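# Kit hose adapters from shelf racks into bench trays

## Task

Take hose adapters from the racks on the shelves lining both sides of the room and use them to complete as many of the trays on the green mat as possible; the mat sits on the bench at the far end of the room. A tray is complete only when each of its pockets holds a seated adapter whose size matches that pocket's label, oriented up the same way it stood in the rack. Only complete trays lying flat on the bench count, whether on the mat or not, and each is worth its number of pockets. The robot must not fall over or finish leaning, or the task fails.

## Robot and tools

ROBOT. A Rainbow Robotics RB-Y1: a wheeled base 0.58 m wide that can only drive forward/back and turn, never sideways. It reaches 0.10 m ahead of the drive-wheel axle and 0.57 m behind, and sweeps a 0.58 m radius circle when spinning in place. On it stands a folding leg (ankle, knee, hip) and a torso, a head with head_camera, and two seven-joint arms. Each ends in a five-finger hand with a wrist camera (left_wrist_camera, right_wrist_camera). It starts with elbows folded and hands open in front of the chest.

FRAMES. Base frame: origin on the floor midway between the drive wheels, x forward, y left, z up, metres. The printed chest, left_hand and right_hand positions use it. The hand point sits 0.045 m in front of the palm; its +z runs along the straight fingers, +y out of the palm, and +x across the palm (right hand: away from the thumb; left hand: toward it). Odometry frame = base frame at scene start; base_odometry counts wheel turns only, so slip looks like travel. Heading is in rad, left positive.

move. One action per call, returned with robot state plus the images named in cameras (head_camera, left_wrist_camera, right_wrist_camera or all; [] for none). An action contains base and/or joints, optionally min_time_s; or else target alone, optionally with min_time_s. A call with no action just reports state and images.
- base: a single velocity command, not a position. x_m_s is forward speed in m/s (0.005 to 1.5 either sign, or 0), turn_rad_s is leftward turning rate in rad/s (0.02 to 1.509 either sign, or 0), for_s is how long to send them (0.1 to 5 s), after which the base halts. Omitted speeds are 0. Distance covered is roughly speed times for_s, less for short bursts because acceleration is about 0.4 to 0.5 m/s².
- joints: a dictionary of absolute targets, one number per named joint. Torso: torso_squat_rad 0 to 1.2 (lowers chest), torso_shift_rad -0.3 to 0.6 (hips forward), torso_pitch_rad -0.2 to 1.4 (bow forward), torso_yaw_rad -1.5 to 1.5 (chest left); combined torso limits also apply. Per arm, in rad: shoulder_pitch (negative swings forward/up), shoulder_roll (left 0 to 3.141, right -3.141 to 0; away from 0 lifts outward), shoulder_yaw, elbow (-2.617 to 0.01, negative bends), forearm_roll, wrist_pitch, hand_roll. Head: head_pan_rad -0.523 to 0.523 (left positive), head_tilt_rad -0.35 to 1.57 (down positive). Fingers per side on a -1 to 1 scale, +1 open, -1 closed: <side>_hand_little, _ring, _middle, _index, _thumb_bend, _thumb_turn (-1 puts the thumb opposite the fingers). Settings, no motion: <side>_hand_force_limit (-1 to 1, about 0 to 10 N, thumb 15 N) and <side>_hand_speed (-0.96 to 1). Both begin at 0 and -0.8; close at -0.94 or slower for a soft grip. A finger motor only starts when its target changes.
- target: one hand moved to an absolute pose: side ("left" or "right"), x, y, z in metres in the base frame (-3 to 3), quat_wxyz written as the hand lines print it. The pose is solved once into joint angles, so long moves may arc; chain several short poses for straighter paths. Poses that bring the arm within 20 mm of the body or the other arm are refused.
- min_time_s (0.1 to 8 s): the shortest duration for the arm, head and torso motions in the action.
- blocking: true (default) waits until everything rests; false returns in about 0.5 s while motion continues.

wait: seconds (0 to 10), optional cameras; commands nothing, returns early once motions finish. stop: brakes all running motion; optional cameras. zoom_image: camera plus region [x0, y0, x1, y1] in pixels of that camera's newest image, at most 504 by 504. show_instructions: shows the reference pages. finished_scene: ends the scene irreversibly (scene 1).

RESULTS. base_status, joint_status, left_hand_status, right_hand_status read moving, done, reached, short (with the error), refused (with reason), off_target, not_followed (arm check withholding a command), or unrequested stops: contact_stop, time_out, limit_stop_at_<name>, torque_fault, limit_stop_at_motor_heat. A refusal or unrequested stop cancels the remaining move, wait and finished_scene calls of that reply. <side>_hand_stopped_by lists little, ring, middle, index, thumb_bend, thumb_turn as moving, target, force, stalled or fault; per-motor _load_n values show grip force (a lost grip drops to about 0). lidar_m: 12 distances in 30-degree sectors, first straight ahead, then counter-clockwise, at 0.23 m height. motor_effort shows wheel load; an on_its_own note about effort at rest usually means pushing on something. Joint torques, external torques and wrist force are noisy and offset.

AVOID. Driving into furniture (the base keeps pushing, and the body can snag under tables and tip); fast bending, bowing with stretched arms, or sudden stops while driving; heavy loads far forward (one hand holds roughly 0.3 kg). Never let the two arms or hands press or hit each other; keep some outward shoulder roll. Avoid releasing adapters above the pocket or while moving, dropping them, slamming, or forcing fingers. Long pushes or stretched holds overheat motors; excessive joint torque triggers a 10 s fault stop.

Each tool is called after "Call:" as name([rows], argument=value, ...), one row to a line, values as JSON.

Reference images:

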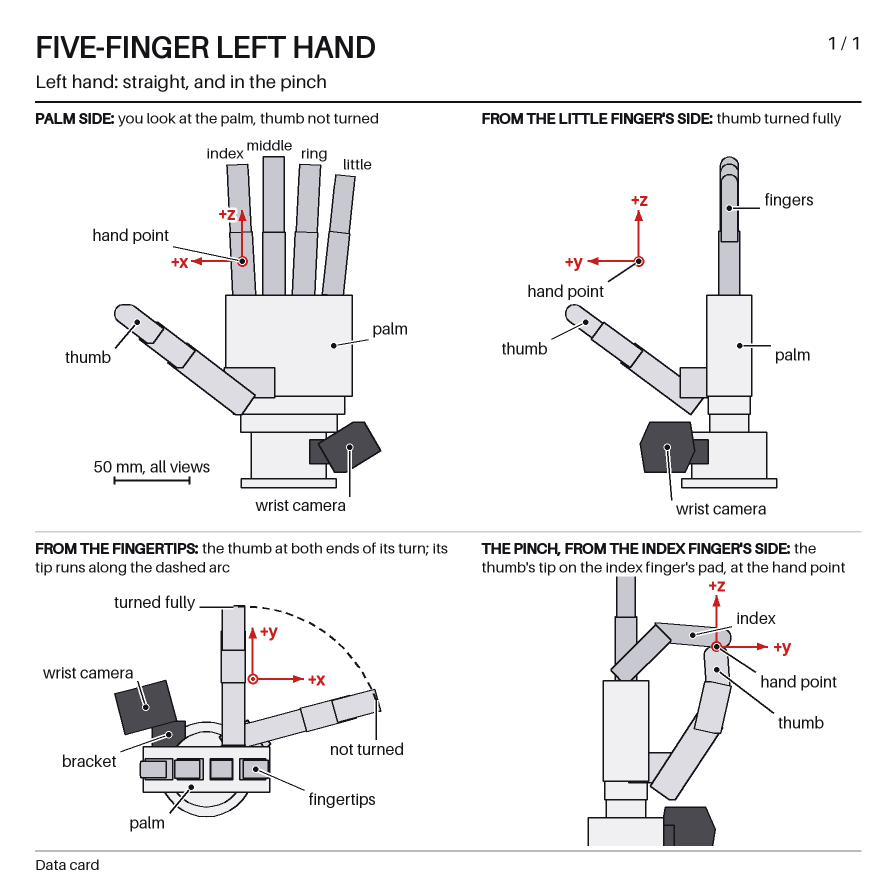

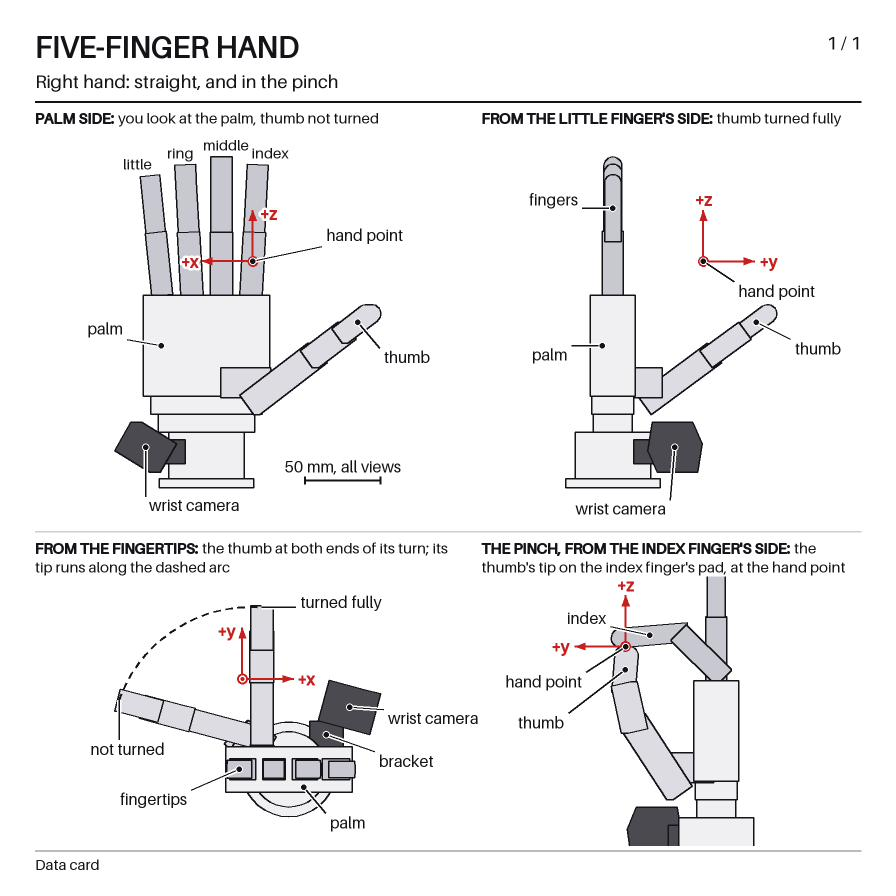

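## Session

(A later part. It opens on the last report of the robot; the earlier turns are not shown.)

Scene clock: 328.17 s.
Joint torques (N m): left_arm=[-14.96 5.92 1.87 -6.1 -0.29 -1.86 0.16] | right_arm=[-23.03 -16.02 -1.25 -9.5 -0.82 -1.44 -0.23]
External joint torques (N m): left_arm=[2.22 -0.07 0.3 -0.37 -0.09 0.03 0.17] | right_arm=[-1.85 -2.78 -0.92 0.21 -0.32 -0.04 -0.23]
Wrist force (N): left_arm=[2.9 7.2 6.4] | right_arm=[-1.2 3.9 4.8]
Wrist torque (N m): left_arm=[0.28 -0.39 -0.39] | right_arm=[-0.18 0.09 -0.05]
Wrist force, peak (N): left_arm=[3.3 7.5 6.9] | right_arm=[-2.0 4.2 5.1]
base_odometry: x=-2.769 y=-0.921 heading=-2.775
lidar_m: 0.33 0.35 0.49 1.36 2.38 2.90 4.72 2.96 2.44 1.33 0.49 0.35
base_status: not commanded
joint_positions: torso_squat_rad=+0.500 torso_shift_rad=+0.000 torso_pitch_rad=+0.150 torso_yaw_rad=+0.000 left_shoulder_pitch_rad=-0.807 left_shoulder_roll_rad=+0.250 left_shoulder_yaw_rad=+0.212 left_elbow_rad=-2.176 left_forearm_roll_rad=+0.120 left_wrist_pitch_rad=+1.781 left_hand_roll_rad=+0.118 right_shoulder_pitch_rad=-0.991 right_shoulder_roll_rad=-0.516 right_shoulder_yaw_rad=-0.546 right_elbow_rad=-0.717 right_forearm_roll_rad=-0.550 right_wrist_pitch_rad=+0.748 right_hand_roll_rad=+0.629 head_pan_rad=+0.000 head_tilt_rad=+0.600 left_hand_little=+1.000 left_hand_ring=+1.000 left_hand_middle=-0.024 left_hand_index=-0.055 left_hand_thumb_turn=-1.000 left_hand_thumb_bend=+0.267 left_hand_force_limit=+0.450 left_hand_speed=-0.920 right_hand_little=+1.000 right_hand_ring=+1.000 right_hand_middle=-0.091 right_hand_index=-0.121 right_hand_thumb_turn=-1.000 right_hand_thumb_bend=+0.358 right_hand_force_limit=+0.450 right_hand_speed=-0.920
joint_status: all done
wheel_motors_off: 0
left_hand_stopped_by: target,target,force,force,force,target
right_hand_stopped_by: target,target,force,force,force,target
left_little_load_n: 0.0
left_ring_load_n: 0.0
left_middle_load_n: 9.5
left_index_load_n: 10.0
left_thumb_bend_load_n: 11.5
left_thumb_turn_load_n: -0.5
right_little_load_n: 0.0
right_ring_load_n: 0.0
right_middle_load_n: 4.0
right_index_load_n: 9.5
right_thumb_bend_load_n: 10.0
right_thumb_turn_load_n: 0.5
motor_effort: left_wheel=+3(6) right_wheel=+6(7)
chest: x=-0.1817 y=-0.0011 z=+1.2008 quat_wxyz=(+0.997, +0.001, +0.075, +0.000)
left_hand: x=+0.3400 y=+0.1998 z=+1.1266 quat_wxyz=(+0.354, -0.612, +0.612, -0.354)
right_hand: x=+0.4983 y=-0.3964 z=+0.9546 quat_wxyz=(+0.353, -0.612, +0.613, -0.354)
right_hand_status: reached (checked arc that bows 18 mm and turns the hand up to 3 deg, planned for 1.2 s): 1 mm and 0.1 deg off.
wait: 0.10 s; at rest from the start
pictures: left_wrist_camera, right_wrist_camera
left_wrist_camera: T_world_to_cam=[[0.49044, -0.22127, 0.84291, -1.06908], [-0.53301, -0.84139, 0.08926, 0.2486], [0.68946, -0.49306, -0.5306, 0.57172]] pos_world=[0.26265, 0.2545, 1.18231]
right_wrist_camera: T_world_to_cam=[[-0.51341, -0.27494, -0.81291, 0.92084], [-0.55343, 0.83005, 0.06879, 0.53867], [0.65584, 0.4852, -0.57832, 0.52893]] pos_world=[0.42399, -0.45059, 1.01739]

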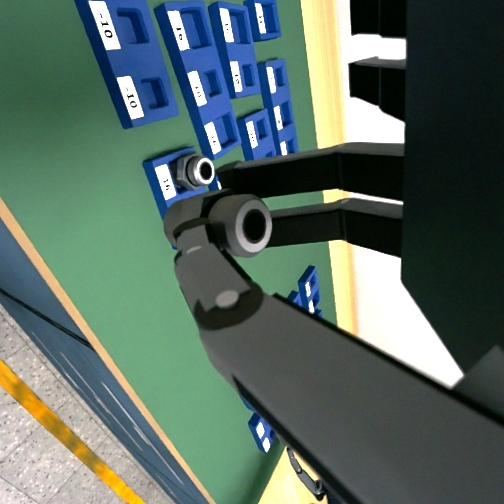

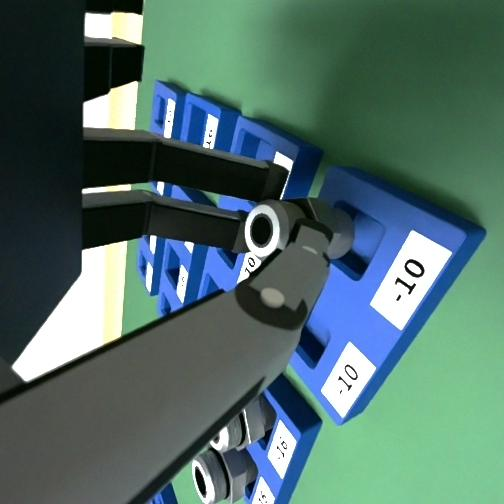

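Call:
move(target={"side":"right","x":0.4987,"y":-0.395,"z":0.942,"quat_wxyz":[0.3536,-0.6124,0.6124,-0.3536]}, min_time_s=0.8, cameras=["head_camera"])

Call:
zoom_image(camera="head_camera", region=[730, 180, 810, 250])

Scene clock: 330.33 s.
Joint torques (N m): left_arm=[-15.21 6.09 1.88 -6.16 -0.39 -2.04 0.19] | right_arm=[-23.45 -14.61 -0.97 -9.21 -0.78 -1.7 0.07]
External joint torques (N m): left_arm=[1.96 0.09 0.3 -0.43 -0.2 -0.15 0.2] | right_arm=[-2.26 -1.43 -0.69 0.46 -0.28 -0.34 0.06]
Wrist force (N): left_arm=[3.2 7.5 6.8] | right_arm=[-0.6 4.9 4.9]
Wrist torque (N m): left_arm=[0.32 -0.42 -0.35] | right_arm=[-0.03 -0.01 0.02]
Wrist force, peak (N): left_arm=[3.2 7.7 6.7] | right_arm=[-0.6 5.0 5.4]
move: done
base_odometry: x=-2.769 y=-0.921 heading=-2.775
lidar_m: 0.33 0.35 0.49 1.36 2.37 2.90 4.71 2.96 2.45 1.34 0.48 0.36
base_status: not commanded
joint_positions: torso_squat_rad=+0.500 torso_shift_rad=+0.000 torso_pitch_rad=+0.150 torso_yaw_rad=+0.000 left_shoulder_pitch_rad=-0.807 left_shoulder_roll_rad=+0.250 left_shoulder_yaw_rad=+0.212 left_elbow_rad=-2.176 left_forearm_roll_rad=+0.120 left_wrist_pitch_rad=+1.781 left_hand_roll_rad=+0.118 right_shoulder_pitch_rad=-0.995 right_shoulder_roll_rad=-0.513 right_shoulder_yaw_rad=-0.551 right_elbow_rad=-0.662 right_forearm_roll_rad=-0.576 right_wrist_pitch_rad=+0.706 right_hand_roll_rad=+0.673 head_pan_rad=+0.000 head_tilt_rad=+0.600 left_hand_little=+1.000 left_hand_ring=+1.000 left_hand_middle=-0.024 left_hand_index=-0.055 left_hand_thumb_turn=-1.000 left_hand_thumb_bend=+0.267 left_hand_force_limit=+0.450 left_hand_speed=-0.920 right_hand_little=+1.000 right_hand_ring=+1.000 right_hand_middle=-0.091 right_hand_index=-0.121 right_hand_thumb_turn=-1.000 right_hand_thumb_bend=+0.358 right_hand_force_limit=+0.450 right_hand_speed=-0.920
joint_status: all done
wheel_motors_off: 0
left_hand_stopped_by: target,target,force,force,force,target
right_hand_stopped_by: target,target,force,force,force,target
left_little_load_n: 0.0
left_ring_load_n: 0.0
left_middle_load_n: 9.5
left_index_load_n: 10.0
left_thumb_bend_load_n: 11.5
left_thumb_turn_load_n: -0.5
right_little_load_n: 0.0
right_ring_load_n: 0.0
right_middle_load_n: 4.0
right_index_load_n: 10.0
right_thumb_bend_load_n: 10.0
right_thumb_turn_load_n: 0.5
motor_effort: left_wheel=+4(7) right_wheel=+5(6)
chest: x=-0.1817 y=-0.0011 z=+1.2008 quat_wxyz=(+0.997, +0.001, +0.075, +0.000)
left_hand: x=+0.3400 y=+0.1998 z=+1.1266 quat_wxyz=(+0.354, -0.612, +0.612, -0.354)
right_hand: x=+0.4984 y=-0.3951 z=+0.9416 quat_wxyz=(+0.353, -0.612, +0.613, -0.354)
right_hand_status: reached (checked arc that bows 1 mm and turns the hand up to 0 deg, planned for 0.8 s): 1 mm and 0.1 deg off.
head_camera: T_world_to_cam=[[-0.02391, -0.99971, -0.00052, -0.00211], [-0.69681, 0.01703, -0.71706, 0.97301], [0.71686, -0.01678, -0.69702, 1.01261]] pos_world=[-0.04795, -0.00169, 1.4035]

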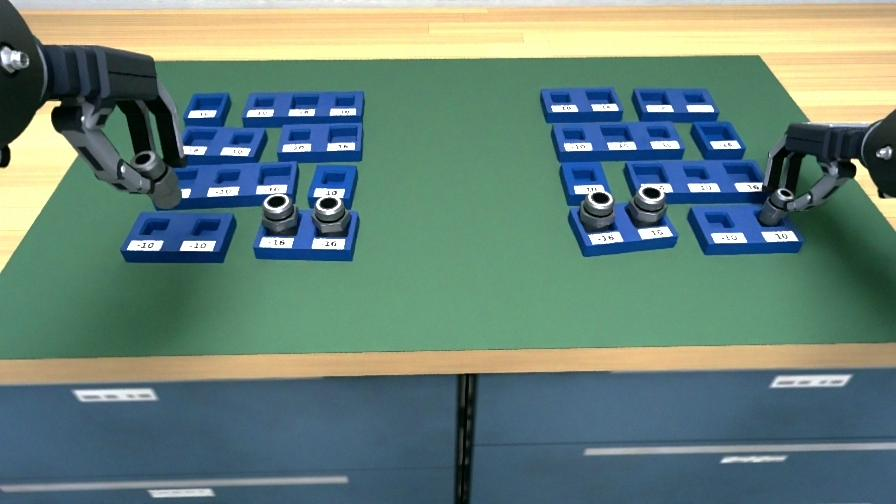

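Scaled by 6.300 from the camera's image (finer frame: 1280x720).

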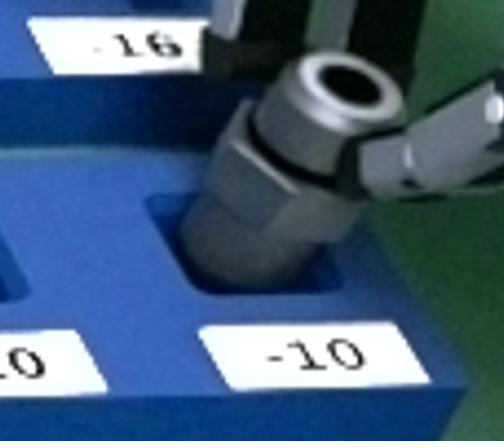

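Call:
move(target={"side":"right","x":0.4987,"y":-0.395,"z":0.937,"quat_wxyz":[0.3536,-0.6124,0.6124,-0.3536]}, min_time_s=0.8)

Call:
move(target={"side":"right","x":0.4987,"y":-0.395,"z":0.934,"quat_wxyz":[0.3536,-0.6124,0.6124,-0.3536]}, min_time_s=0.8, cameras=["head_camera"])

Call:
zoom_image(camera="head_camera", region=[730, 180, 810, 250])

Scene clock: 331.93 s.
Joint torques (N m): left_arm=[-15.28 6.01 2.31 -5.92 -0.4 -1.76 0.13] | right_arm=[-23.23 -14.51 -1.29 -8.99 -0.82 -1.73 0.27]
External joint torques (N m): left_arm=[1.9 0.01 0.73 -0.2 -0.2 0.13 0.14] | right_arm=[-2.03 -1.33 -1.02 0.67 -0.32 -0.39 0.27]
Wrist force (N): left_arm=[3.0 7.5 6.9] | right_arm=[-0.7 4.1 4.2]
Wrist torque (N m): left_arm=[0.30 -0.38 -0.39] | right_arm=[-0.12 -0.01 0.01]
Wrist force, peak (N): left_arm=[3.0 7.7 6.9] | right_arm=[-1.3 4.6 5.4]
move: done
base_odometry: x=-2.769 y=-0.921 heading=-2.775
lidar_m: 0.34 0.35 0.49 1.37 2.37 2.91 4.71 2.96 2.44 1.36 0.50 0.35
base_status: not commanded
joint_positions: torso_squat_rad=+0.500 torso_shift_rad=+0.000 torso_pitch_rad=+0.150 torso_yaw_rad=+0.000 left_shoulder_pitch_rad=-0.807 left_shoulder_roll_rad=+0.250 left_shoulder_yaw_rad=+0.212 left_elbow_rad=-2.176 left_forearm_roll_rad=+0.120 left_wrist_pitch_rad=+1.781 left_hand_roll_rad=+0.118 right_shoulder_pitch_rad=-0.997 right_shoulder_roll_rad=-0.513 right_shoulder_yaw_rad=-0.553 right_elbow_rad=-0.640 right_forearm_roll_rad=-0.587 right_wrist_pitch_rad=+0.689 right_hand_roll_rad=+0.691 head_pan_rad=+0.000 head_tilt_rad=+0.600 left_hand_little=+1.000 left_hand_ring=+1.000 left_hand_middle=-0.024 left_hand_index=-0.055 left_hand_thumb_turn=-1.000 left_hand_thumb_bend=+0.267 left_hand_force_limit=+0.450 left_hand_speed=-0.920 right_hand_little=+1.000 right_hand_ring=+1.000 right_hand_middle=-0.091 right_hand_index=-0.121 right_hand_thumb_turn=-1.000 right_hand_thumb_bend=+0.358 right_hand_force_limit=+0.450 right_hand_speed=-0.920
joint_status: all done
wheel_motors_off: 0
left_hand_stopped_by: target,target,force,force,force,target
right_hand_stopped_by: target,target,force,force,force,target
left_little_load_n: 0.0
left_ring_load_n: -0.5
left_middle_load_n: 9.0
left_index_load_n: 10.0
left_thumb_bend_load_n: 11.5
left_thumb_turn_load_n: -0.5
right_little_load_n: 0.0
right_ring_load_n: 0.0
right_middle_load_n: 4.0
right_index_load_n: 9.5
right_thumb_bend_load_n: 10.0
right_thumb_turn_load_n: 0.5
motor_effort: left_wheel=+2(5) right_wheel=+5(6)
chest: x=-0.1817 y=-0.0011 z=+1.2008 quat_wxyz=(+0.997, +0.001, +0.075, +0.000)
left_hand: x=+0.3400 y=+0.1998 z=+1.1266 quat_wxyz=(+0.354, -0.612, +0.612, -0.354)
right_hand: x=+0.4982 y=-0.3951 z=+0.9367 quat_wxyz=(+0.353, -0.612, +0.613, -0.354)
right_hand_status: reached (checked arc that bows 0 mm and turns the hand up to 0 deg, planned for 0.8 s): 1 mm and 0.1 deg off.
pictures: none

Scene clock: 333.07 s.
Joint torques (N m): left_arm=[-14.67 6.52 1.34 -6.15 -0.55 -1.71 0.02] | right_arm=[-23.35 -17.37 -1.36 -9.06 -0.84 -1.62 0.21]
External joint torques (N m): left_arm=[2.5 0.52 -0.23 -0.42 -0.35 0.17 0.03] | right_arm=[-2.14 -4.21 -1.1 0.57 -0.33 -0.3 0.2]
Wrist force (N): left_arm=[3.0 7.5 6.8] | right_arm=[-1.3 5.1 4.2]
Wrist torque (N m): left_arm=[0.33 -0.40 -0.39] | right_arm=[0.03 0.10 -0.04]
Wrist force, peak (N): left_arm=[3.2 7.9 6.8] | right_arm=[-0.9 4.6 5.3]
move: done
base_odometry: x=-2.769 y=-0.921 heading=-2.775
lidar_m: 0.34 0.34 0.49 1.37 2.37 2.90 4.72 2.96 2.44 1.35 0.49 0.35
base_status: not commanded
joint_positions: torso_squat_rad=+0.500 torso_shift_rad=+0.000 torso_pitch_rad=+0.150 torso_yaw_rad=+0.000 left_shoulder_pitch_rad=-0.807 left_shoulder_roll_rad=+0.250 left_shoulder_yaw_rad=+0.212 left_elbow_rad=-2.176 left_forearm_roll_rad=+0.120 left_wrist_pitch_rad=+1.781 left_hand_roll_rad=+0.118 right_shoulder_pitch_rad=-1.001 right_shoulder_roll_rad=-0.514 right_shoulder_yaw_rad=-0.555 right_elbow_rad=-0.621 right_forearm_roll_rad=-0.596 right_wrist_pitch_rad=+0.676 right_hand_roll_rad=+0.706 head_pan_rad=+0.000 head_tilt_rad=+0.600 left_hand_little=+1.000 left_hand_ring=+1.000 left_hand_middle=-0.024 left_hand_index=-0.055 left_hand_thumb_turn=-1.000 left_hand_thumb_bend=+0.267 left_hand_force_limit=+0.450 left_hand_speed=-0.920 right_hand_little=+1.000 right_hand_ring=+1.000 right_hand_middle=-0.091 right_hand_index=-0.121 right_hand_thumb_turn=-1.000 right_hand_thumb_bend=+0.358 right_hand_force_limit=+0.450 right_hand_speed=-0.920
joint_status: all done
wheel_motors_off: 0
left_hand_stopped_by: target,target,force,force,force,target
right_hand_stopped_by: target,target,force,force,force,target
left_little_load_n: 0.0
left_ring_load_n: 0.0
left_middle_load_n: 9.5
left_index_load_n: 10.0
left_thumb_bend_load_n: 11.5
left_thumb_turn_load_n: -0.5
right_little_load_n: 0.0
right_ring_load_n: 0.0
right_middle_load_n: 4.5
right_index_load_n: 10.0
right_thumb_bend_load_n: 10.0
right_thumb_turn_load_n: 0.5
motor_effort: left_wheel=+6(6) right_wheel=+5(6)
chest: x=-0.1817 y=-0.0011 z=+1.2008 quat_wxyz=(+0.997, +0.001, +0.075, +0.000)
left_hand: x=+0.3400 y=+0.1998 z=+1.1266 quat_wxyz=(+0.354, -0.612, +0.612, -0.354)
right_hand: x=+0.4983 y=-0.3946 z=+0.9334 quat_wxyz=(+0.353, -0.612, +0.613, -0.353)
right_hand_status: reached (checked arc that bows 1 mm and turns the hand up to 0 deg, planned for 0.8 s): 1 mm and 0.1 deg off.
head_camera: T_world_to_cam=[[-0.02391, -0.99971, -0.00052, -0.00211], [-0.69681, 0.01703, -0.71706, 0.97301], [0.71686, -0.01678, -0.69702, 1.01261]] pos_world=[-0.04795, -0.00169, 1.4035]

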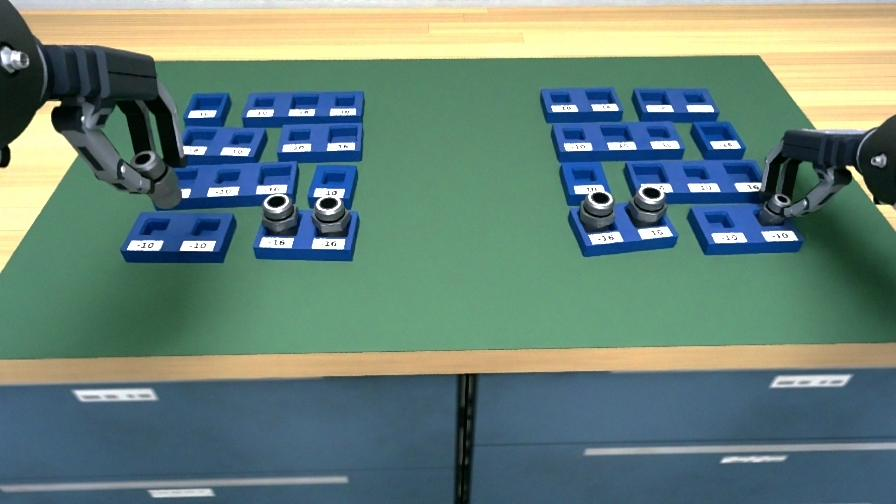

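Scaled by 6.300 from the camera's image (finer frame: 1280x720).

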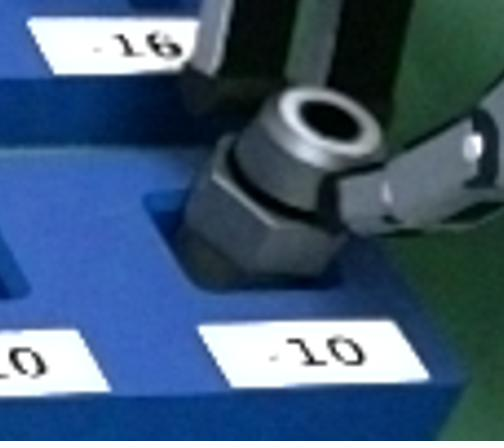

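Call:
move(target={"side":"right","x":0.4987,"y":-0.395,"z":0.931,"quat_wxyz":[0.3536,-0.6124,0.6124,-0.3536]}, min_time_s=0.5)

Call:
move(target={"side":"right","x":0.4987,"y":-0.395,"z":0.928,"quat_wxyz":[0.3536,-0.6124,0.6124,-0.3536]}, min_time_s=0.5)

Scene clock: 334.13 s.
Joint torques (N m): left_arm=[-15.38 6.33 1.94 -5.99 -0.2 -1.89 0.12] | right_arm=[-19.43 -15.06 -0.53 -6.48 0.02 -0.98 0.36]
External joint torques (N m): left_arm=[1.8 0.33 0.37 -0.26 -0.01 0 0.12] | right_arm=[1.81 -1.91 -0.29 3.14 0.53 0.33 0.36]
Wrist force (N): left_arm=[3.2 7.3 6.9] | right_arm=[-1.6 -1.1 0.3]
Wrist torque (N m): left_arm=[0.28 -0.41 -0.37] | right_arm=[-0.33 -0.01 -0.03]
Wrist force, peak (N): left_arm=[3.0 7.5 7.0] | right_arm=[-1.1 4.9 5.1]
move: done
base_odometry: x=-2.769 y=-0.921 heading=-2.775
lidar_m: 0.33 0.35 0.49 1.36 2.36 2.91 4.71 2.96 2.45 1.35 0.49 0.35
base_status: not commanded
joint_positions: torso_squat_rad=+0.500 torso_shift_rad=+0.000 torso_pitch_rad=+0.150 torso_yaw_rad=+0.000 left_shoulder_pitch_rad=-0.807 left_shoulder_roll_rad=+0.250 left_shoulder_yaw_rad=+0.212 left_elbow_rad=-2.176 left_forearm_roll_rad=+0.120 left_wrist_pitch_rad=+1.781 left_hand_roll_rad=+0.118 right_shoulder_pitch_rad=-1.005 right_shoulder_roll_rad=-0.516 right_shoulder_yaw_rad=-0.557 right_elbow_rad=-0.604 right_forearm_roll_rad=-0.606 right_wrist_pitch_rad=+0.665 right_hand_roll_rad=+0.721 head_pan_rad=+0.000 head_tilt_rad=+0.600 left_hand_little=+1.000 left_hand_ring=+1.000 left_hand_middle=-0.024 left_hand_index=-0.055 left_hand_thumb_turn=-1.000 left_hand_thumb_bend=+0.267 left_hand_force_limit=+0.450 left_hand_speed=-0.920 right_hand_little=+1.000 right_hand_ring=+1.000 right_hand_middle=-0.091 right_hand_index=-0.121 right_hand_thumb_turn=-1.000 right_hand_thumb_bend=+0.358 right_hand_force_limit=+0.450 right_hand_speed=-0.920
joint_status: all done
wheel_motors_off: 0
left_hand_stopped_by: target,target,force,force,force,target
right_hand_stopped_by: target,target,force,force,force,target
left_little_load_n: 0.0
left_ring_load_n: 0.0
left_middle_load_n: 9.0
left_index_load_n: 10.0
left_thumb_bend_load_n: 11.0
left_thumb_turn_load_n: -0.5
right_little_load_n: 0.0
right_ring_load_n: 0.0
right_middle_load_n: 4.5
right_index_load_n: 10.5
right_thumb_bend_load_n: 9.0
right_thumb_turn_load_n: 0.5
motor_effort: left_wheel=+4(6) right_wheel=+5(6)
chest: x=-0.1817 y=-0.0011 z=+1.2008 quat_wxyz=(+0.997, +0.001, +0.075, +0.000)
left_hand: x=+0.3399 y=+0.1998 z=+1.1266 quat_wxyz=(+0.354, -0.612, +0.612, -0.354)
right_hand: x=+0.4989 y=-0.3948 z=+0.9316 quat_wxyz=(+0.354, -0.612, +0.612, -0.354)
right_hand_status: reached (checked arc that bows 1 mm and turns the hand up to 0 deg, planned for 0.5 s): 1 mm and 0.1 deg off.
pictures: none

Scene clock: 334.97 s.
Joint torques (N m): left_arm=[-14.52 6.41 2.33 -5.85 -0.26 -1.73 0.19] | right_arm=[-14.79 -12.92 -0.34 -3.81 0.74 -0.12 0.69]
External joint torques (N m): left_arm=[2.66 0.42 0.76 -0.12 -0.06 0.16 0.2] | right_arm=[6.48 0.23 -0.11 5.79 1.25 1.17 0.68]
Wrist force (N): left_arm=[3.1 7.5 6.7] | right_arm=[-3.3 -7.3 -6.3]
Wrist torque (N m): left_arm=[0.34 -0.40 -0.37] | right_arm=[-0.22 0.10 -0.11]
Wrist force, peak (N): left_arm=[3.0 7.6 6.8] | right_arm=[-2.7 -9.5 -6.1]
move: done
base_odometry: x=-2.769 y=-0.921 heading=-2.775
lidar_m: 0.34 0.36 0.49 1.37 2.37 2.91 4.72 2.95 2.45 1.35 0.50 0.36
base_status: not commanded
joint_positions: torso_squat_rad=+0.500 torso_shift_rad=+0.000 torso_pitch_rad=+0.150 torso_yaw_rad=+0.000 left_shoulder_pitch_rad=-0.807 left_shoulder_roll_rad=+0.250 left_shoulder_yaw_rad=+0.212 left_elbow_rad=-2.176 left_forearm_roll_rad=+0.120 left_wrist_pitch_rad=+1.781 left_hand_roll_rad=+0.118 right_shoulder_pitch_rad=-1.009 right_shoulder_roll_rad=-0.518 right_shoulder_yaw_rad=-0.559 right_elbow_rad=-0.585 right_forearm_roll_rad=-0.615 right_wrist_pitch_rad=+0.652 right_hand_roll_rad=+0.736 head_pan_rad=+0.000 head_tilt_rad=+0.600 left_hand_little=+1.000 left_hand_ring=+1.000 left_hand_middle=-0.024 left_hand_index=-0.055 left_hand_thumb_turn=-1.000 left_hand_thumb_bend=+0.267 left_hand_force_limit=+0.450 left_hand_speed=-0.920 right_hand_little=+1.000 right_hand_ring=+1.000 right_hand_middle=-0.091 right_hand_index=-0.121 right_hand_thumb_turn=-1.000 right_hand_thumb_bend=+0.358 right_hand_force_limit=+0.450 right_hand_speed=-0.920
joint_status: all done
wheel_motors_off: 0
left_hand_stopped_by: target,target,force,force,force,target
right_hand_stopped_by: target,target,force,force,force,target
left_little_load_n: 0.0
left_ring_load_n: 0.0
left_middle_load_n: 9.0
left_index_load_n: 10.0
left_thumb_bend_load_n: 11.0
left_thumb_turn_load_n: 0.0
right_little_load_n: 0.0
right_ring_load_n: 0.0
right_middle_load_n: 4.0
right_index_load_n: 10.5
right_thumb_bend_load_n: 8.0
right_thumb_turn_load_n: 0.0
motor_effort: left_wheel=+2(5) right_wheel=+5(6)
chest: x=-0.1819 y=-0.0011 z=+1.2008 quat_wxyz=(+0.997, +0.001, +0.075, +0.000)
left_hand: x=+0.3398 y=+0.1999 z=+1.1268 quat_wxyz=(+0.354, -0.612, +0.612, -0.354)
right_hand: x=+0.4994 y=-0.3949 z=+0.9301 quat_wxyz=(+0.354, -0.612, +0.612, -0.355)
right_hand_status: reached (checked arc that bows 0 mm and turns the hand up to 0 deg, planned for 0.5 s): 2 mm and 0.2 deg off.
pictures: none

Call:
move(target={"side":"right","x":0.4987,"y":-0.395,"z":0.931,"quat_wxyz":[0.3536,-0.6124,0.6124,-0.3536]})

Call:
move(joints={"right_hand_speed":-0.85,"right_hand_index":0.16,"right_hand_middle":0.16,"right_hand_thumb_bend":0.54})

Call:
move(target={"side":"right","x":0.4987,"y":-0.395,"z":0.96,"quat_wxyz":[0.3536,-0.6124,0.6124,-0.3536]}, min_time_s=0.9)

Call:
move(target={"side":"right","x":0.45,"y":-0.35,"z":1.06,"quat_wxyz":[0.3536,-0.6124,0.6124,-0.3536]})

Call:
move(joints={"right_shoulder_pitch_rad":-0.811,"right_shoulder_roll_rad":-0.255,"right_shoulder_yaw_rad":-0.201,"right_elbow_rad":-2.174,"right_forearm_roll_rad":-0.119,"right_wrist_pitch_rad":1.784,"right_hand_roll_rad":-0.127}, min_time_s=1, cameras=["head_camera"])

Call:
zoom_image(camera="head_camera", region=[670, 170, 810, 270])

Call:
zoom_image(camera="head_camera", region=[110, 180, 250, 280])

Scene clock: 335.93 s.
Joint torques (N m): left_arm=[-14.9 6.33 2.27 -6.31 -0.34 -1.88 0.05] | right_arm=[-18.4 -14.03 -0.01 -7.07 0.07 -0.67 0.15]
External joint torques (N m): left_arm=[2.28 0.33 0.7 -0.59 -0.14 0 0.06] | right_arm=[2.88 -0.87 0.23 2.54 0.58 0.63 0.15]
Wrist force (N): left_arm=[3.1 7.5 6.7] | right_arm=[-1.9 -0.8 2.0]
Wrist torque (N m): left_arm=[0.33 -0.40 -0.39] | right_arm=[-0.12 0.11 -0.30]
Wrist force, peak (N): left_arm=[3.0 7.6 6.8] | right_arm=[-3.9 -7.8 -6.3]
move: done
base_odometry: x=-2.769 y=-0.921 heading=-2.775
lidar_m: 0.34 0.36 0.49 1.37 2.36 2.90 4.72 2.95 2.44 1.36 0.50 0.35
base_status: not commanded
joint_positions: torso_squat_rad=+0.500 torso_shift_rad=+0.000 torso_pitch_rad=+0.150 torso_yaw_rad=+0.000 left_shoulder_pitch_rad=-0.807 left_shoulder_roll_rad=+0.250 left_shoulder_yaw_rad=+0.212 left_elbow_rad=-2.176 left_forearm_roll_rad=+0.120 left_wrist_pitch_rad=+1.781 left_hand_roll_rad=+0.118 right_shoulder_pitch_rad=-1.010 right_shoulder_roll_rad=-0.519 right_shoulder_yaw_rad=-0.558 right_elbow_rad=-0.592 right_forearm_roll_rad=-0.610 right_wrist_pitch_rad=+0.661 right_hand_roll_rad=+0.728 head_pan_rad=+0.000 head_tilt_rad=+0.600 left_hand_little=+1.000 left_hand_ring=+1.000 left_hand_middle=-0.024 left_hand_index=-0.055 left_hand_thumb_turn=-1.000 left_hand_thumb_bend=+0.267 left_hand_force_limit=+0.450 left_hand_speed=-0.920 right_hand_little=+1.000 right_hand_ring=+1.000 right_hand_middle=-0.091 right_hand_index=-0.121 right_hand_thumb_turn=-1.000 right_hand_thumb_bend=+0.358 right_hand_force_limit=+0.450 right_hand_speed=-0.920
joint_status: all done
wheel_motors_off: 0
left_hand_stopped_by: target,target,force,force,force,target
right_hand_stopped_by: target,target,force,force,force,target
left_little_load_n: 0.0
left_ring_load_n: 0.0
left_middle_load_n: 9.5
left_index_load_n: 10.0
left_thumb_bend_load_n: 11.0
left_thumb_turn_load_n: -0.5
right_little_load_n: 0.0
right_ring_load_n: 0.0
right_middle_load_n: 3.5
right_index_load_n: 10.0
right_thumb_bend_load_n: 9.5
right_thumb_turn_load_n: 0.5
motor_effort: left_wheel=+3(4) right_wheel=+6(6)
chest: x=-0.1819 y=-0.0011 z=+1.2008 quat_wxyz=(+0.997, +0.001, +0.075, +0.000)
left_hand: x=+0.3398 y=+0.1999 z=+1.1267 quat_wxyz=(+0.354, -0.612, +0.612, -0.354)
right_hand: x=+0.4991 y=-0.3950 z=+0.9316 quat_wxyz=(+0.354, -0.612, +0.612, -0.354)
right_hand_status: reached (checked arc that bows 0 mm and turns the hand up to 0 deg, planned for 0.1 s): 1 mm and 0.1 deg off.
pictures: none

Scene clock: 337.27 s.
Joint torques (N m): left_arm=[-14.12 6.19 2.27 -6.01 -0.32 -1.92 0.15] | right_arm=[-21.03 -14.24 0.06 -8.45 -0.4 -1 0.07]
External joint torques (N m): left_arm=[3.06 0.19 0.7 -0.29 -0.12 -0.04 0.16] | right_arm=[0.24 -1.08 0.3 1.16 0.12 0.29 0.06]
Wrist force (N): left_arm=[3.0 7.3 6.5] | right_arm=[-0.9 3.2 4.5]
Wrist torque (N m): left_arm=[0.31 -0.41 -0.37] | right_arm=[-0.15 0.00 -0.18]
Wrist force, peak (N): left_arm=[3.2 7.7 6.8] | right_arm=[-0.7 3.8 4.7]
move: done
base_odometry: x=-2.769 y=-0.921 heading=-2.775
lidar_m: 0.33 0.36 0.49 1.37 2.37 2.91 4.71 2.96 2.44 1.35 0.49 0.35
base_status: not commanded
joint_positions: torso_squat_rad=+0.500 torso_shift_rad=+0.000 torso_pitch_rad=+0.150 torso_yaw_rad=+0.000 left_shoulder_pitch_rad=-0.807 left_shoulder_roll_rad=+0.250 left_shoulder_yaw_rad=+0.212 left_elbow_rad=-2.176 left_forearm_roll_rad=+0.120 left_wrist_pitch_rad=+1.781 left_hand_roll_rad=+0.118 right_shoulder_pitch_rad=-1.009 right_shoulder_roll_rad=-0.519 right_shoulder_yaw_rad=-0.558 right_elbow_rad=-0.591 right_forearm_roll_rad=-0.610 right_wrist_pitch_rad=+0.661 right_hand_roll_rad=+0.728 head_pan_rad=+0.000 head_tilt_rad=+0.600 left_hand_little=+1.000 left_hand_ring=+1.000 left_hand_middle=-0.024 left_hand_index=-0.055 left_hand_thumb_turn=-1.000 left_hand_thumb_bend=+0.267 left_hand_force_limit=+0.450 left_hand_speed=-0.920 right_hand_little=+1.000 right_hand_ring=+1.000 right_hand_middle=+0.160 right_hand_index=+0.160 right_hand_thumb_turn=-1.000 right_hand_thumb_bend=+0.540 right_hand_force_limit=+0.450 right_hand_speed=-0.850
joint_status: all done
wheel_motors_off: 0
left_hand_stopped_by: target,target,force,force,force,target
right_hand_stopped_by: target,target,target,target,target,target
left_little_load_n: 0.0
left_ring_load_n: 0.0
left_middle_load_n: 9.0
left_index_load_n: 10.0
left_thumb_bend_load_n: 11.5
left_thumb_turn_load_n: -0.5
right_little_load_n: 0.0
right_ring_load_n: 0.0
right_middle_load_n: 0.0
right_index_load_n: 0.0
right_thumb_bend_load_n: 0.0
right_thumb_turn_load_n: -0.5
motor_effort: left_wheel=+4(6) right_wheel=+6(6)
chest: x=-0.1819 y=-0.0011 z=+1.2008 quat_wxyz=(+0.997, +0.001, +0.075, +0.000)
left_hand: x=+0.3398 y=+0.1999 z=+1.1267 quat_wxyz=(+0.354, -0.612, +0.612, -0.354)
right_hand: x=+0.4988 y=-0.3951 z=+0.9310 quat_wxyz=(+0.354, -0.612, +0.612, -0.354)
pictures: none

Scene clock: 338.50 s.
Joint torques (N m): left_arm=[-14.66 6.28 2.1 -6.04 -0.32 -1.92 0.14] | right_arm=[-20.96 -16.02 0.85 -9.26 -0.41 -1.16 -0.29]
External joint torques (N m): left_arm=[2.52 0.28 0.53 -0.31 -0.12 -0.04 0.15] | right_arm=[0.31 -2.76 1.24 0.45 0.09 0.24 -0.29]
Wrist force (N): left_arm=[3.1 7.2 6.6] | right_arm=[-1.3 3.7 4.3]
Wrist torque (N m): left_arm=[0.31 -0.41 -0.35] | right_arm=[-0.09 0.07 -0.19]
Wrist force, peak (N): left_arm=[3.1 7.5 6.8] | right_arm=[-1.5 3.4 4.8]
move: done
base_odometry: x=-2.769 y=-0.921 heading=-2.775
lidar_m: 0.33 0.35 0.49 1.37 2.37 2.90 4.72 2.96 2.43 1.35 0.49 0.35
base_status: not commanded
joint_positions: torso_squat_rad=+0.500 torso_shift_rad=+0.000 torso_pitch_rad=+0.150 torso_yaw_rad=+0.000 left_shoulder_pitch_rad=-0.807 left_shoulder_roll_rad=+0.250 left_shoulder_yaw_rad=+0.212 left_elbow_rad=-2.176 left_forearm_roll_rad=+0.120 left_wrist_pitch_rad=+1.781 left_hand_roll_rad=+0.118 right_shoulder_pitch_rad=-0.999 right_shoulder_roll_rad=-0.524 right_shoulder_yaw_rad=-0.538 right_elbow_rad=-0.716 right_forearm_roll_rad=-0.554 right_wrist_pitch_rad=+0.762 right_hand_roll_rad=+0.622 head_pan_rad=+0.000 head_tilt_rad=+0.600 left_hand_little=+1.000 left_hand_ring=+1.000 left_hand_middle=-0.024 left_hand_index=-0.055 left_hand_thumb_turn=-1.000 left_hand_thumb_bend=+0.267 left_hand_force_limit=+0.450 left_hand_speed=-0.920 right_hand_little=+1.000 right_hand_ring=+1.000 right_hand_middle=+0.160 right_hand_index=+0.160 right_hand_thumb_turn=-1.000 right_hand_thumb_bend=+0.540 right_hand_force_limit=+0.450 right_hand_speed=-0.850
joint_status: all done
wheel_motors_off: 0
left_hand_stopped_by: target,target,force,force,force,target
right_hand_stopped_by: target,target,target,target,target,target
left_little_load_n: -0.5
left_ring_load_n: 0.0
left_middle_load_n: 9.0
left_index_load_n: 10.0
left_thumb_bend_load_n: 11.5
left_thumb_turn_load_n: -0.5
right_little_load_n: 0.0
right_ring_load_n: 0.0
right_middle_load_n: 0.0
right_index_load_n: 0.0
right_thumb_bend_load_n: 0.0
right_thumb_turn_load_n: 0.0
motor_effort: left_wheel=+2(6) right_wheel=+5(7)
chest: x=-0.1819 y=-0.0011 z=+1.2008 quat_wxyz=(+0.997, +0.001, +0.075, +0.000)
left_hand: x=+0.3398 y=+0.1999 z=+1.1267 quat_wxyz=(+0.354, -0.612, +0.612, -0.354)
right_hand: x=+0.4988 y=-0.3948 z=+0.9597 quat_wxyz=(+0.354, -0.614, +0.612, -0.351)
right_hand_status: reached (checked arc that bows 3 mm and turns the hand up to 1 deg, planned for 0.9 s): 0 mm and 0.3 deg off.
pictures: none

Scene clock: 339.83 s.
Joint torques (N m): left_arm=[-15.04 6.04 1.63 -6.28 -0.36 -1.84 0.1] | right_arm=[-19.5 -13.53 -0.5 -8.37 -0.34 -1.76 0.08]
External joint torques (N m): left_arm=[2.13 0.04 0.05 -0.56 -0.16 0.05 0.11] | right_arm=[-0.25 -1.63 0.85 0.24 -0.14 -0.08 0.07]
Wrist force (N): left_arm=[3.1 7.2 7.0] | right_arm=[-0.6 3.4 4.0]
Wrist torque (N m): left_arm=[0.26 -0.41 -0.36] | right_arm=[-0.08 0.00 -0.18]
Wrist force, peak (N): left_arm=[3.0 7.7 7.0] | right_arm=[-1.1 4.5 4.7]
move: done
base_odometry: x=-2.769 y=-0.921 heading=-2.775
lidar_m: 0.33 0.34 0.49 1.37 2.36 2.90 4.71 2.96 2.44 1.35 0.48 0.36
base_status: not commanded
joint_positions: torso_squat_rad=+0.500 torso_shift_rad=+0.000 torso_pitch_rad=+0.150 torso_yaw_rad=+0.000 left_shoulder_pitch_rad=-0.807 left_shoulder_roll_rad=+0.250 left_shoulder_yaw_rad=+0.212 left_elbow_rad=-2.176 left_forearm_roll_rad=+0.120 left_wrist_pitch_rad=+1.781 left_hand_roll_rad=+0.118 right_shoulder_pitch_rad=-0.851 right_shoulder_roll_rad=-0.464 right_shoulder_yaw_rad=-0.454 right_elbow_rad=-1.438 right_forearm_roll_rad=-0.395 right_wrist_pitch_rad=+1.228 right_hand_roll_rad=+0.225 head_pan_rad=+0.000 head_tilt_rad=+0.600 left_hand_little=+1.000 left_hand_ring=+1.000 left_hand_middle=-0.024 left_hand_index=-0.055 left_hand_thumb_turn=-1.000 left_hand_thumb_bend=+0.267 left_hand_force_limit=+0.450 left_hand_speed=-0.920 right_hand_little=+1.000 right_hand_ring=+1.000 right_hand_middle=+0.160 right_hand_index=+0.160 right_hand_thumb_turn=-1.000 right_hand_thumb_bend=+0.540 right_hand_force_limit=+0.450 right_hand_speed=-0.850
joint_status: all done
wheel_motors_off: 0
left_hand_stopped_by: target,target,force,force,force,target
right_hand_stopped_by: target,target,target,target,target,target
left_little_load_n: 0.0
left_ring_load_n: 0.0
left_middle_load_n: 9.0
left_index_load_n: 10.0
left_thumb_bend_load_n: 11.0
left_thumb_turn_load_n: 0.0
right_little_load_n: 0.0
right_ring_load_n: 0.0
right_middle_load_n: 0.0
right_index_load_n: 0.0
right_thumb_bend_load_n: 0.0
right_thumb_turn_load_n: 0.0
motor_effort: left_wheel=+4(6) right_wheel=+6(6)
chest: x=-0.1818 y=-0.0011 z=+1.2008 quat_wxyz=(+0.997, +0.001, +0.075, +0.000)
left_hand: x=+0.3399 y=+0.1999 z=+1.1267 quat_wxyz=(+0.354, -0.612, +0.612, -0.354)
right_hand: x=+0.4499 y=-0.3500 z=+1.0598 quat_wxyz=(+0.354, -0.612, +0.612, -0.353)
right_hand_status: reached (checked arc that bows 28 mm and turns the hand up to 5 deg, planned for 1.0 s): 0 mm and 0.0 deg off.
pictures: none

Scene clock: 341.30 s.
Joint torques (N m): left_arm=[-14.74 5.77 1.79 -5.83 -0.31 -1.74 0.29] | right_arm=[-16.25 -7.23 -1.63 -4.7 0.01 -1.87 0.12]
External joint torques (N m): left_arm=[2.44 -0.23 0.22 -0.1 -0.12 0.14 0.3] | right_arm=[0 -1.34 -0.33 0.54 -0.26 -0.16 0.12]
Wrist force (N): left_arm=[3.0 7.6 6.6] | right_arm=[-1.1 3.9 3.4]
Wrist torque (N m): left_arm=[0.37 -0.40 -0.39] | right_arm=[-0.01 0.10 -0.22]
Wrist force, peak (N): left_arm=[3.1 7.7 6.9] | right_arm=[-0.8 5.2 4.6]
move: done
base_odometry: x=-2.769 y=-0.921 heading=-2.775
lidar_m: 0.33 0.35 0.50 1.37 2.37 2.90 4.72 2.96 2.45 1.35 0.50 0.36
base_status: not commanded
joint_positions: torso_squat_rad=+0.500 torso_shift_rad=+0.000 torso_pitch_rad=+0.150 torso_yaw_rad=+0.000 left_shoulder_pitch_rad=-0.807 left_shoulder_roll_rad=+0.250 left_shoulder_yaw_rad=+0.212 left_elbow_rad=-2.176 left_forearm_roll_rad=+0.120 left_wrist_pitch_rad=+1.781 left_hand_roll_rad=+0.118 right_shoulder_pitch_rad=-0.811 right_shoulder_roll_rad=-0.255 right_shoulder_yaw_rad=-0.201 right_elbow_rad=-2.174 right_forearm_roll_rad=-0.119 right_wrist_pitch_rad=+1.784 right_hand_roll_rad=-0.127 head_pan_rad=+0.000 head_tilt_rad=+0.600 left_hand_little=+1.000 left_hand_ring=+1.000 left_hand_middle=-0.024 left_hand_index=-0.055 left_hand_thumb_turn=-1.000 left_hand_thumb_bend=+0.267 left_hand_force_limit=+0.450 left_hand_speed=-0.920 right_hand_little=+1.000 right_hand_ring=+1.000 right_hand_middle=+0.160 right_hand_index=+0.160 right_hand_thumb_turn=-1.000 right_hand_thumb_bend=+0.540 right_hand_force_limit=+0.450 right_hand_speed=-0.850
joint_status: all done
wheel_motors_off: 0
left_hand_stopped_by: target,target,force,force,force,target
right_hand_stopped_by: target,target,target,target,target,target
left_little_load_n: 0.0
left_ring_load_n: 0.0
left_middle_load_n: 9.0
left_index_load_n: 10.0
left_thumb_bend_load_n: 11.0
left_thumb_turn_load_n: -0.5
right_little_load_n: 0.0
right_ring_load_n: -0.5
right_middle_load_n: 0.0
right_index_load_n: 0.0
right_thumb_bend_load_n: 0.0
right_thumb_turn_load_n: 0.0
motor_effort: left_wheel=+1(6) right_wheel=+6(7)
chest: x=-0.1818 y=-0.0011 z=+1.2008 quat_wxyz=(+0.997, +0.001, +0.075, +0.000)
left_hand: x=+0.3399 y=+0.1998 z=+1.1266 quat_wxyz=(+0.354, -0.612, +0.612, -0.354)
right_hand: x=+0.3399 y=-0.1998 z=+1.1263 quat_wxyz=(+0.353, -0.613, +0.612, -0.353)
head_camera: T_world_to_cam=[[-0.02391, -0.99971, -0.00052, -0.00211], [-0.69666, 0.01703, -0.7172, 0.97316], [0.71701, -0.01678, -0.69686, 1.01247]] pos_world=[-0.04805, -0.00169, 1.40351]

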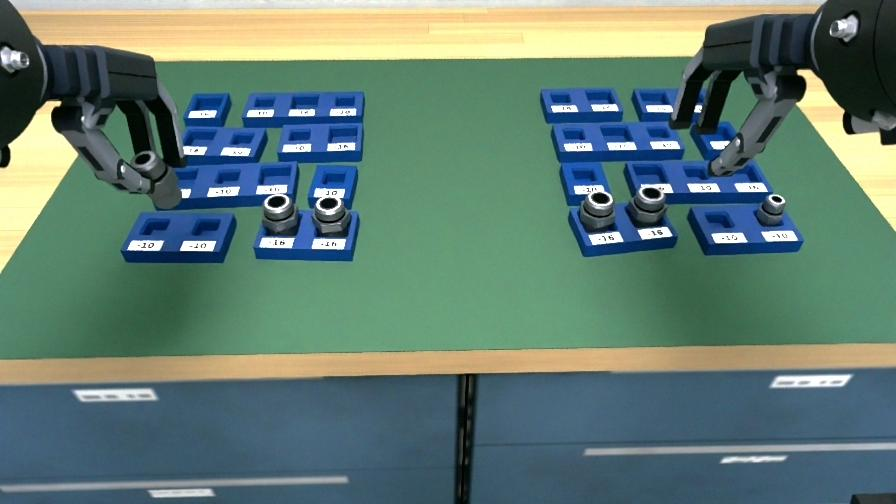

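Scaled by 3.600 from the camera's image (finer frame: 1280x720).

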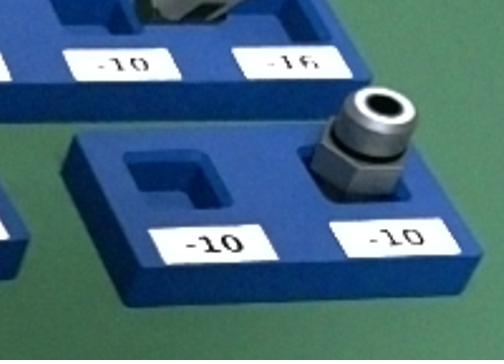

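Scaled by 3.600 from the camera's image (finer frame: 1280x720).

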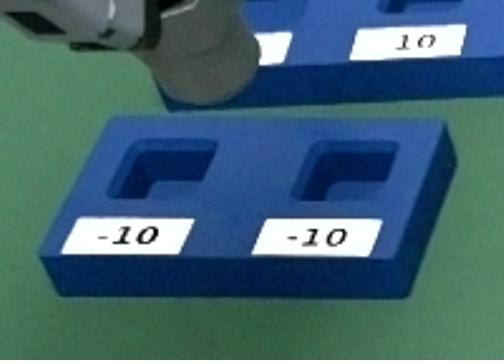

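Call:
move(target={"side":"left","x":0.47,"y":0.30,"z":1.06,"quat_wxyz":[0.3536,-0.6124,0.6124,-0.3536]}, min_time_s=1)

Call:
move(target={"side":"left","x":0.5083,"y":0.3206,"z":0.955,"quat_wxyz":[0.3536,-0.6124,0.6124,-0.3536]}, min_time_s=1.2, cameras=["head_camera"])

Call:
zoom_image(camera="head_camera", region=[110, 180, 220, 270])

Scene clock: 343.03 s.
Joint torques (N m): left_arm=[-19.81 10.9 2.02 -9.48 0.31 -1.63 0.09] | right_arm=[-16.39 -7.43 -1.42 -4.91 0.1 -1.77 0]
External joint torques (N m): left_arm=[1.96 0.01 0.76 0.1 0 0.25 0.1] | right_arm=[-0.14 -1.54 -0.11 0.33 -0.18 -0.06 0]
Wrist force (N): left_arm=[2.6 7.4 6.8] | right_arm=[-0.8 4.3 4.5]
Wrist torque (N m): left_arm=[0.32 -0.34 -0.42] | right_arm=[0.01 -0.05 -0.17]
Wrist force, peak (N): left_arm=[3.8 9.1 6.4] | right_arm=[-0.8 4.3 4.5]
move: done
base_odometry: x=-2.769 y=-0.921 heading=-2.775
lidar_m: 0.33 0.35 0.48 1.36 2.37 2.90 4.72 2.96 2.43 1.36 0.49 0.36
base_status: not commanded
joint_positions: torso_squat_rad=+0.500 torso_shift_rad=+0.000 torso_pitch_rad=+0.150 torso_yaw_rad=+0.000 left_shoulder_pitch_rad=-0.913 left_shoulder_roll_rad=+0.379 left_shoulder_yaw_rad=+0.393 left_elbow_rad=-1.414 left_forearm_roll_rad=+0.277 left_wrist_pitch_rad=+1.200 left_hand_roll_rad=-0.152 right_shoulder_pitch_rad=-0.811 right_shoulder_roll_rad=-0.255 right_shoulder_yaw_rad=-0.201 right_elbow_rad=-2.174 right_forearm_roll_rad=-0.119 right_wrist_pitch_rad=+1.784 right_hand_roll_rad=-0.127 head_pan_rad=+0.000 head_tilt_rad=+0.600 left_hand_little=+1.000 left_hand_ring=+1.000 left_hand_middle=-0.024 left_hand_index=-0.055 left_hand_thumb_turn=-1.000 left_hand_thumb_bend=+0.267 left_hand_force_limit=+0.450 left_hand_speed=-0.920 right_hand_little=+1.000 right_hand_ring=+1.000 right_hand_middle=+0.160 right_hand_index=+0.160 right_hand_thumb_turn=-1.000 right_hand_thumb_bend=+0.540 right_hand_force_limit=+0.450 right_hand_speed=-0.850
joint_status: all done
wheel_motors_off: 0
left_hand_stopped_by: target,target,force,force,force,target
right_hand_stopped_by: target,target,target,target,target,target
left_little_load_n: 0.0
left_ring_load_n: 0.0
left_middle_load_n: 9.0
left_index_load_n: 10.0
left_thumb_bend_load_n: 11.5
left_thumb_turn_load_n: -0.5
right_little_load_n: 0.0
right_ring_load_n: 0.0
right_middle_load_n: 0.0
right_index_load_n: 0.0
right_thumb_bend_load_n: 0.0
right_thumb_turn_load_n: 0.0
motor_effort: left_wheel=+1(5) right_wheel=+6(7)
chest: x=-0.1818 y=-0.0011 z=+1.2008 quat_wxyz=(+0.997, +0.001, +0.075, +0.000)
left_hand: x=+0.4697 y=+0.3001 z=+1.0602 quat_wxyz=(+0.354, -0.612, +0.612, -0.354)
left_hand_status: reached (checked arc that bows 28 mm and turns the hand up to 5 deg, planned for 1.0 s): 0 mm and 0.1 deg off.
right_hand: x=+0.3399 y=-0.1998 z=+1.1263 quat_wxyz=(+0.353, -0.613, +0.612, -0.353)
pictures: none

Scene clock: 344.63 s.
Joint torques (N m): left_arm=[-21 11.74 2.67 -10.4 0.38 -1.41 -0.11] | right_arm=[-16.6 -7.47 -1.14 -4.79 0.15 -1.83 0.13]
External joint torques (N m): left_arm=[2.11 -0.03 1.9 0.38 -0.1 0.37 -0.11] | right_arm=[-0.35 -1.58 0.17 0.45 -0.13 -0.12 0.12]
Wrist force (N): left_arm=[2.8 7.6 6.6] | right_arm=[-1.1 3.5 4.6]
Wrist torque (N m): left_arm=[0.36 -0.38 -0.40] | right_arm=[-0.10 0.08 -0.23]
Wrist force, peak (N): left_arm=[3.3 8.9 7.0] | right_arm=[-0.8 4.3 4.8]
move: done
base_odometry: x=-2.769 y=-0.921 heading=-2.775
lidar_m: 0.34 0.35 0.49 1.37 2.37 2.89 4.71 2.95 2.45 1.35 0.48 0.35
base_status: not commanded
joint_positions: torso_squat_rad=+0.500 torso_shift_rad=+0.000 torso_pitch_rad=+0.150 torso_yaw_rad=+0.000 left_shoulder_pitch_rad=-0.951 left_shoulder_roll_rad=+0.381 left_shoulder_yaw_rad=+0.424 left_elbow_rad=-0.911 left_forearm_roll_rad=+0.369 left_wrist_pitch_rad=+0.764 left_hand_roll_rad=-0.358 right_shoulder_pitch_rad=-0.811 right_shoulder_roll_rad=-0.255 right_shoulder_yaw_rad=-0.201 right_elbow_rad=-2.174 right_forearm_roll_rad=-0.119 right_wrist_pitch_rad=+1.784 right_hand_roll_rad=-0.127 head_pan_rad=+0.000 head_tilt_rad=+0.600 left_hand_little=+1.000 left_hand_ring=+1.000 left_hand_middle=-0.024 left_hand_index=-0.054 left_hand_thumb_turn=-1.000 left_hand_thumb_bend=+0.267 left_hand_force_limit=+0.450 left_hand_speed=-0.920 right_hand_little=+1.000 right_hand_ring=+1.000 right_hand_middle=+0.160 right_hand_index=+0.160 right_hand_thumb_turn=-1.000 right_hand_thumb_bend=+0.540 right_hand_force_limit=+0.450 right_hand_speed=-0.850
joint_status: all done
wheel_motors_off: 0
left_hand_stopped_by: target,target,force,force,force,target
right_hand_stopped_by: target,target,target,target,target,target
left_little_load_n: 0.0
left_ring_load_n: 0.0
left_middle_load_n: 9.5
left_index_load_n: 9.5
left_thumb_bend_load_n: 10.5
left_thumb_turn_load_n: -0.5
right_little_load_n: 0.0
right_ring_load_n: 0.0
right_middle_load_n: 0.0
right_index_load_n: 0.0
right_thumb_bend_load_n: 0.0
right_thumb_turn_load_n: 0.0
motor_effort: left_wheel=+2(6) right_wheel=+6(7)
chest: x=-0.1818 y=-0.0011 z=+1.2008 quat_wxyz=(+0.997, +0.001, +0.075, +0.000)
left_hand: x=+0.5083 y=+0.3207 z=+0.9552 quat_wxyz=(+0.354, -0.612, +0.612, -0.353)
left_hand_status: reached (checked arc that bows 15 mm and turns the hand up to 3 deg, planned for 1.2 s): 0 mm and 0.0 deg off.
right_hand: x=+0.3399 y=-0.1998 z=+1.1263 quat_wxyz=(+0.353, -0.613, +0.612, -0.353)
head_camera: T_world_to_cam=[[-0.02391, -0.99971, -0.00052, -0.00211], [-0.69666, 0.01703, -0.7172, 0.97316], [0.71701, -0.01678, -0.69686, 1.01247]] pos_world=[-0.04805, -0.00169, 1.40351]

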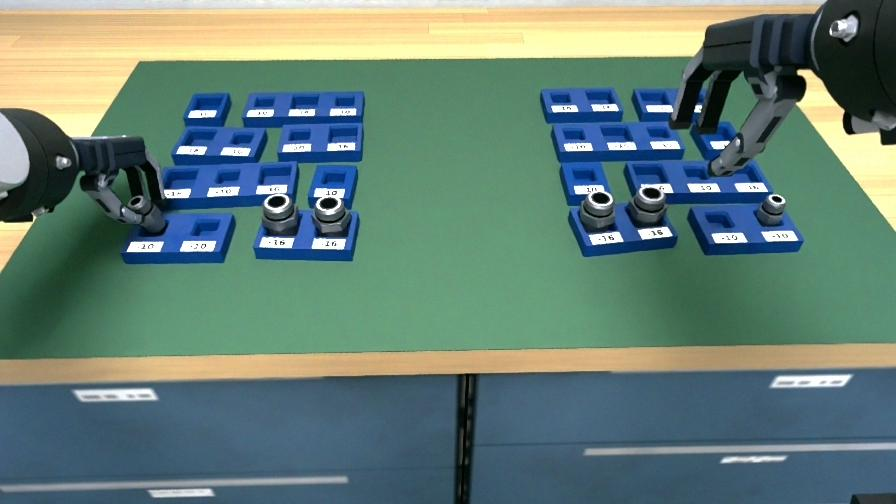

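Scaled by 4.582 from the camera's image (finer frame: 1280x720).

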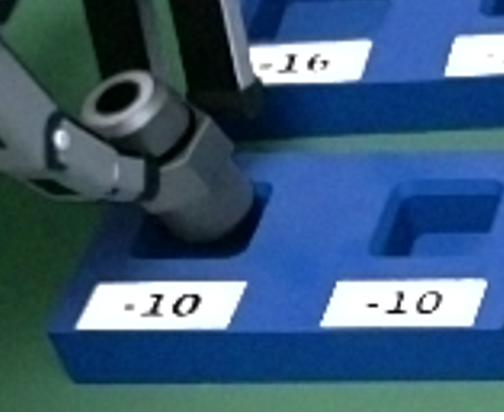

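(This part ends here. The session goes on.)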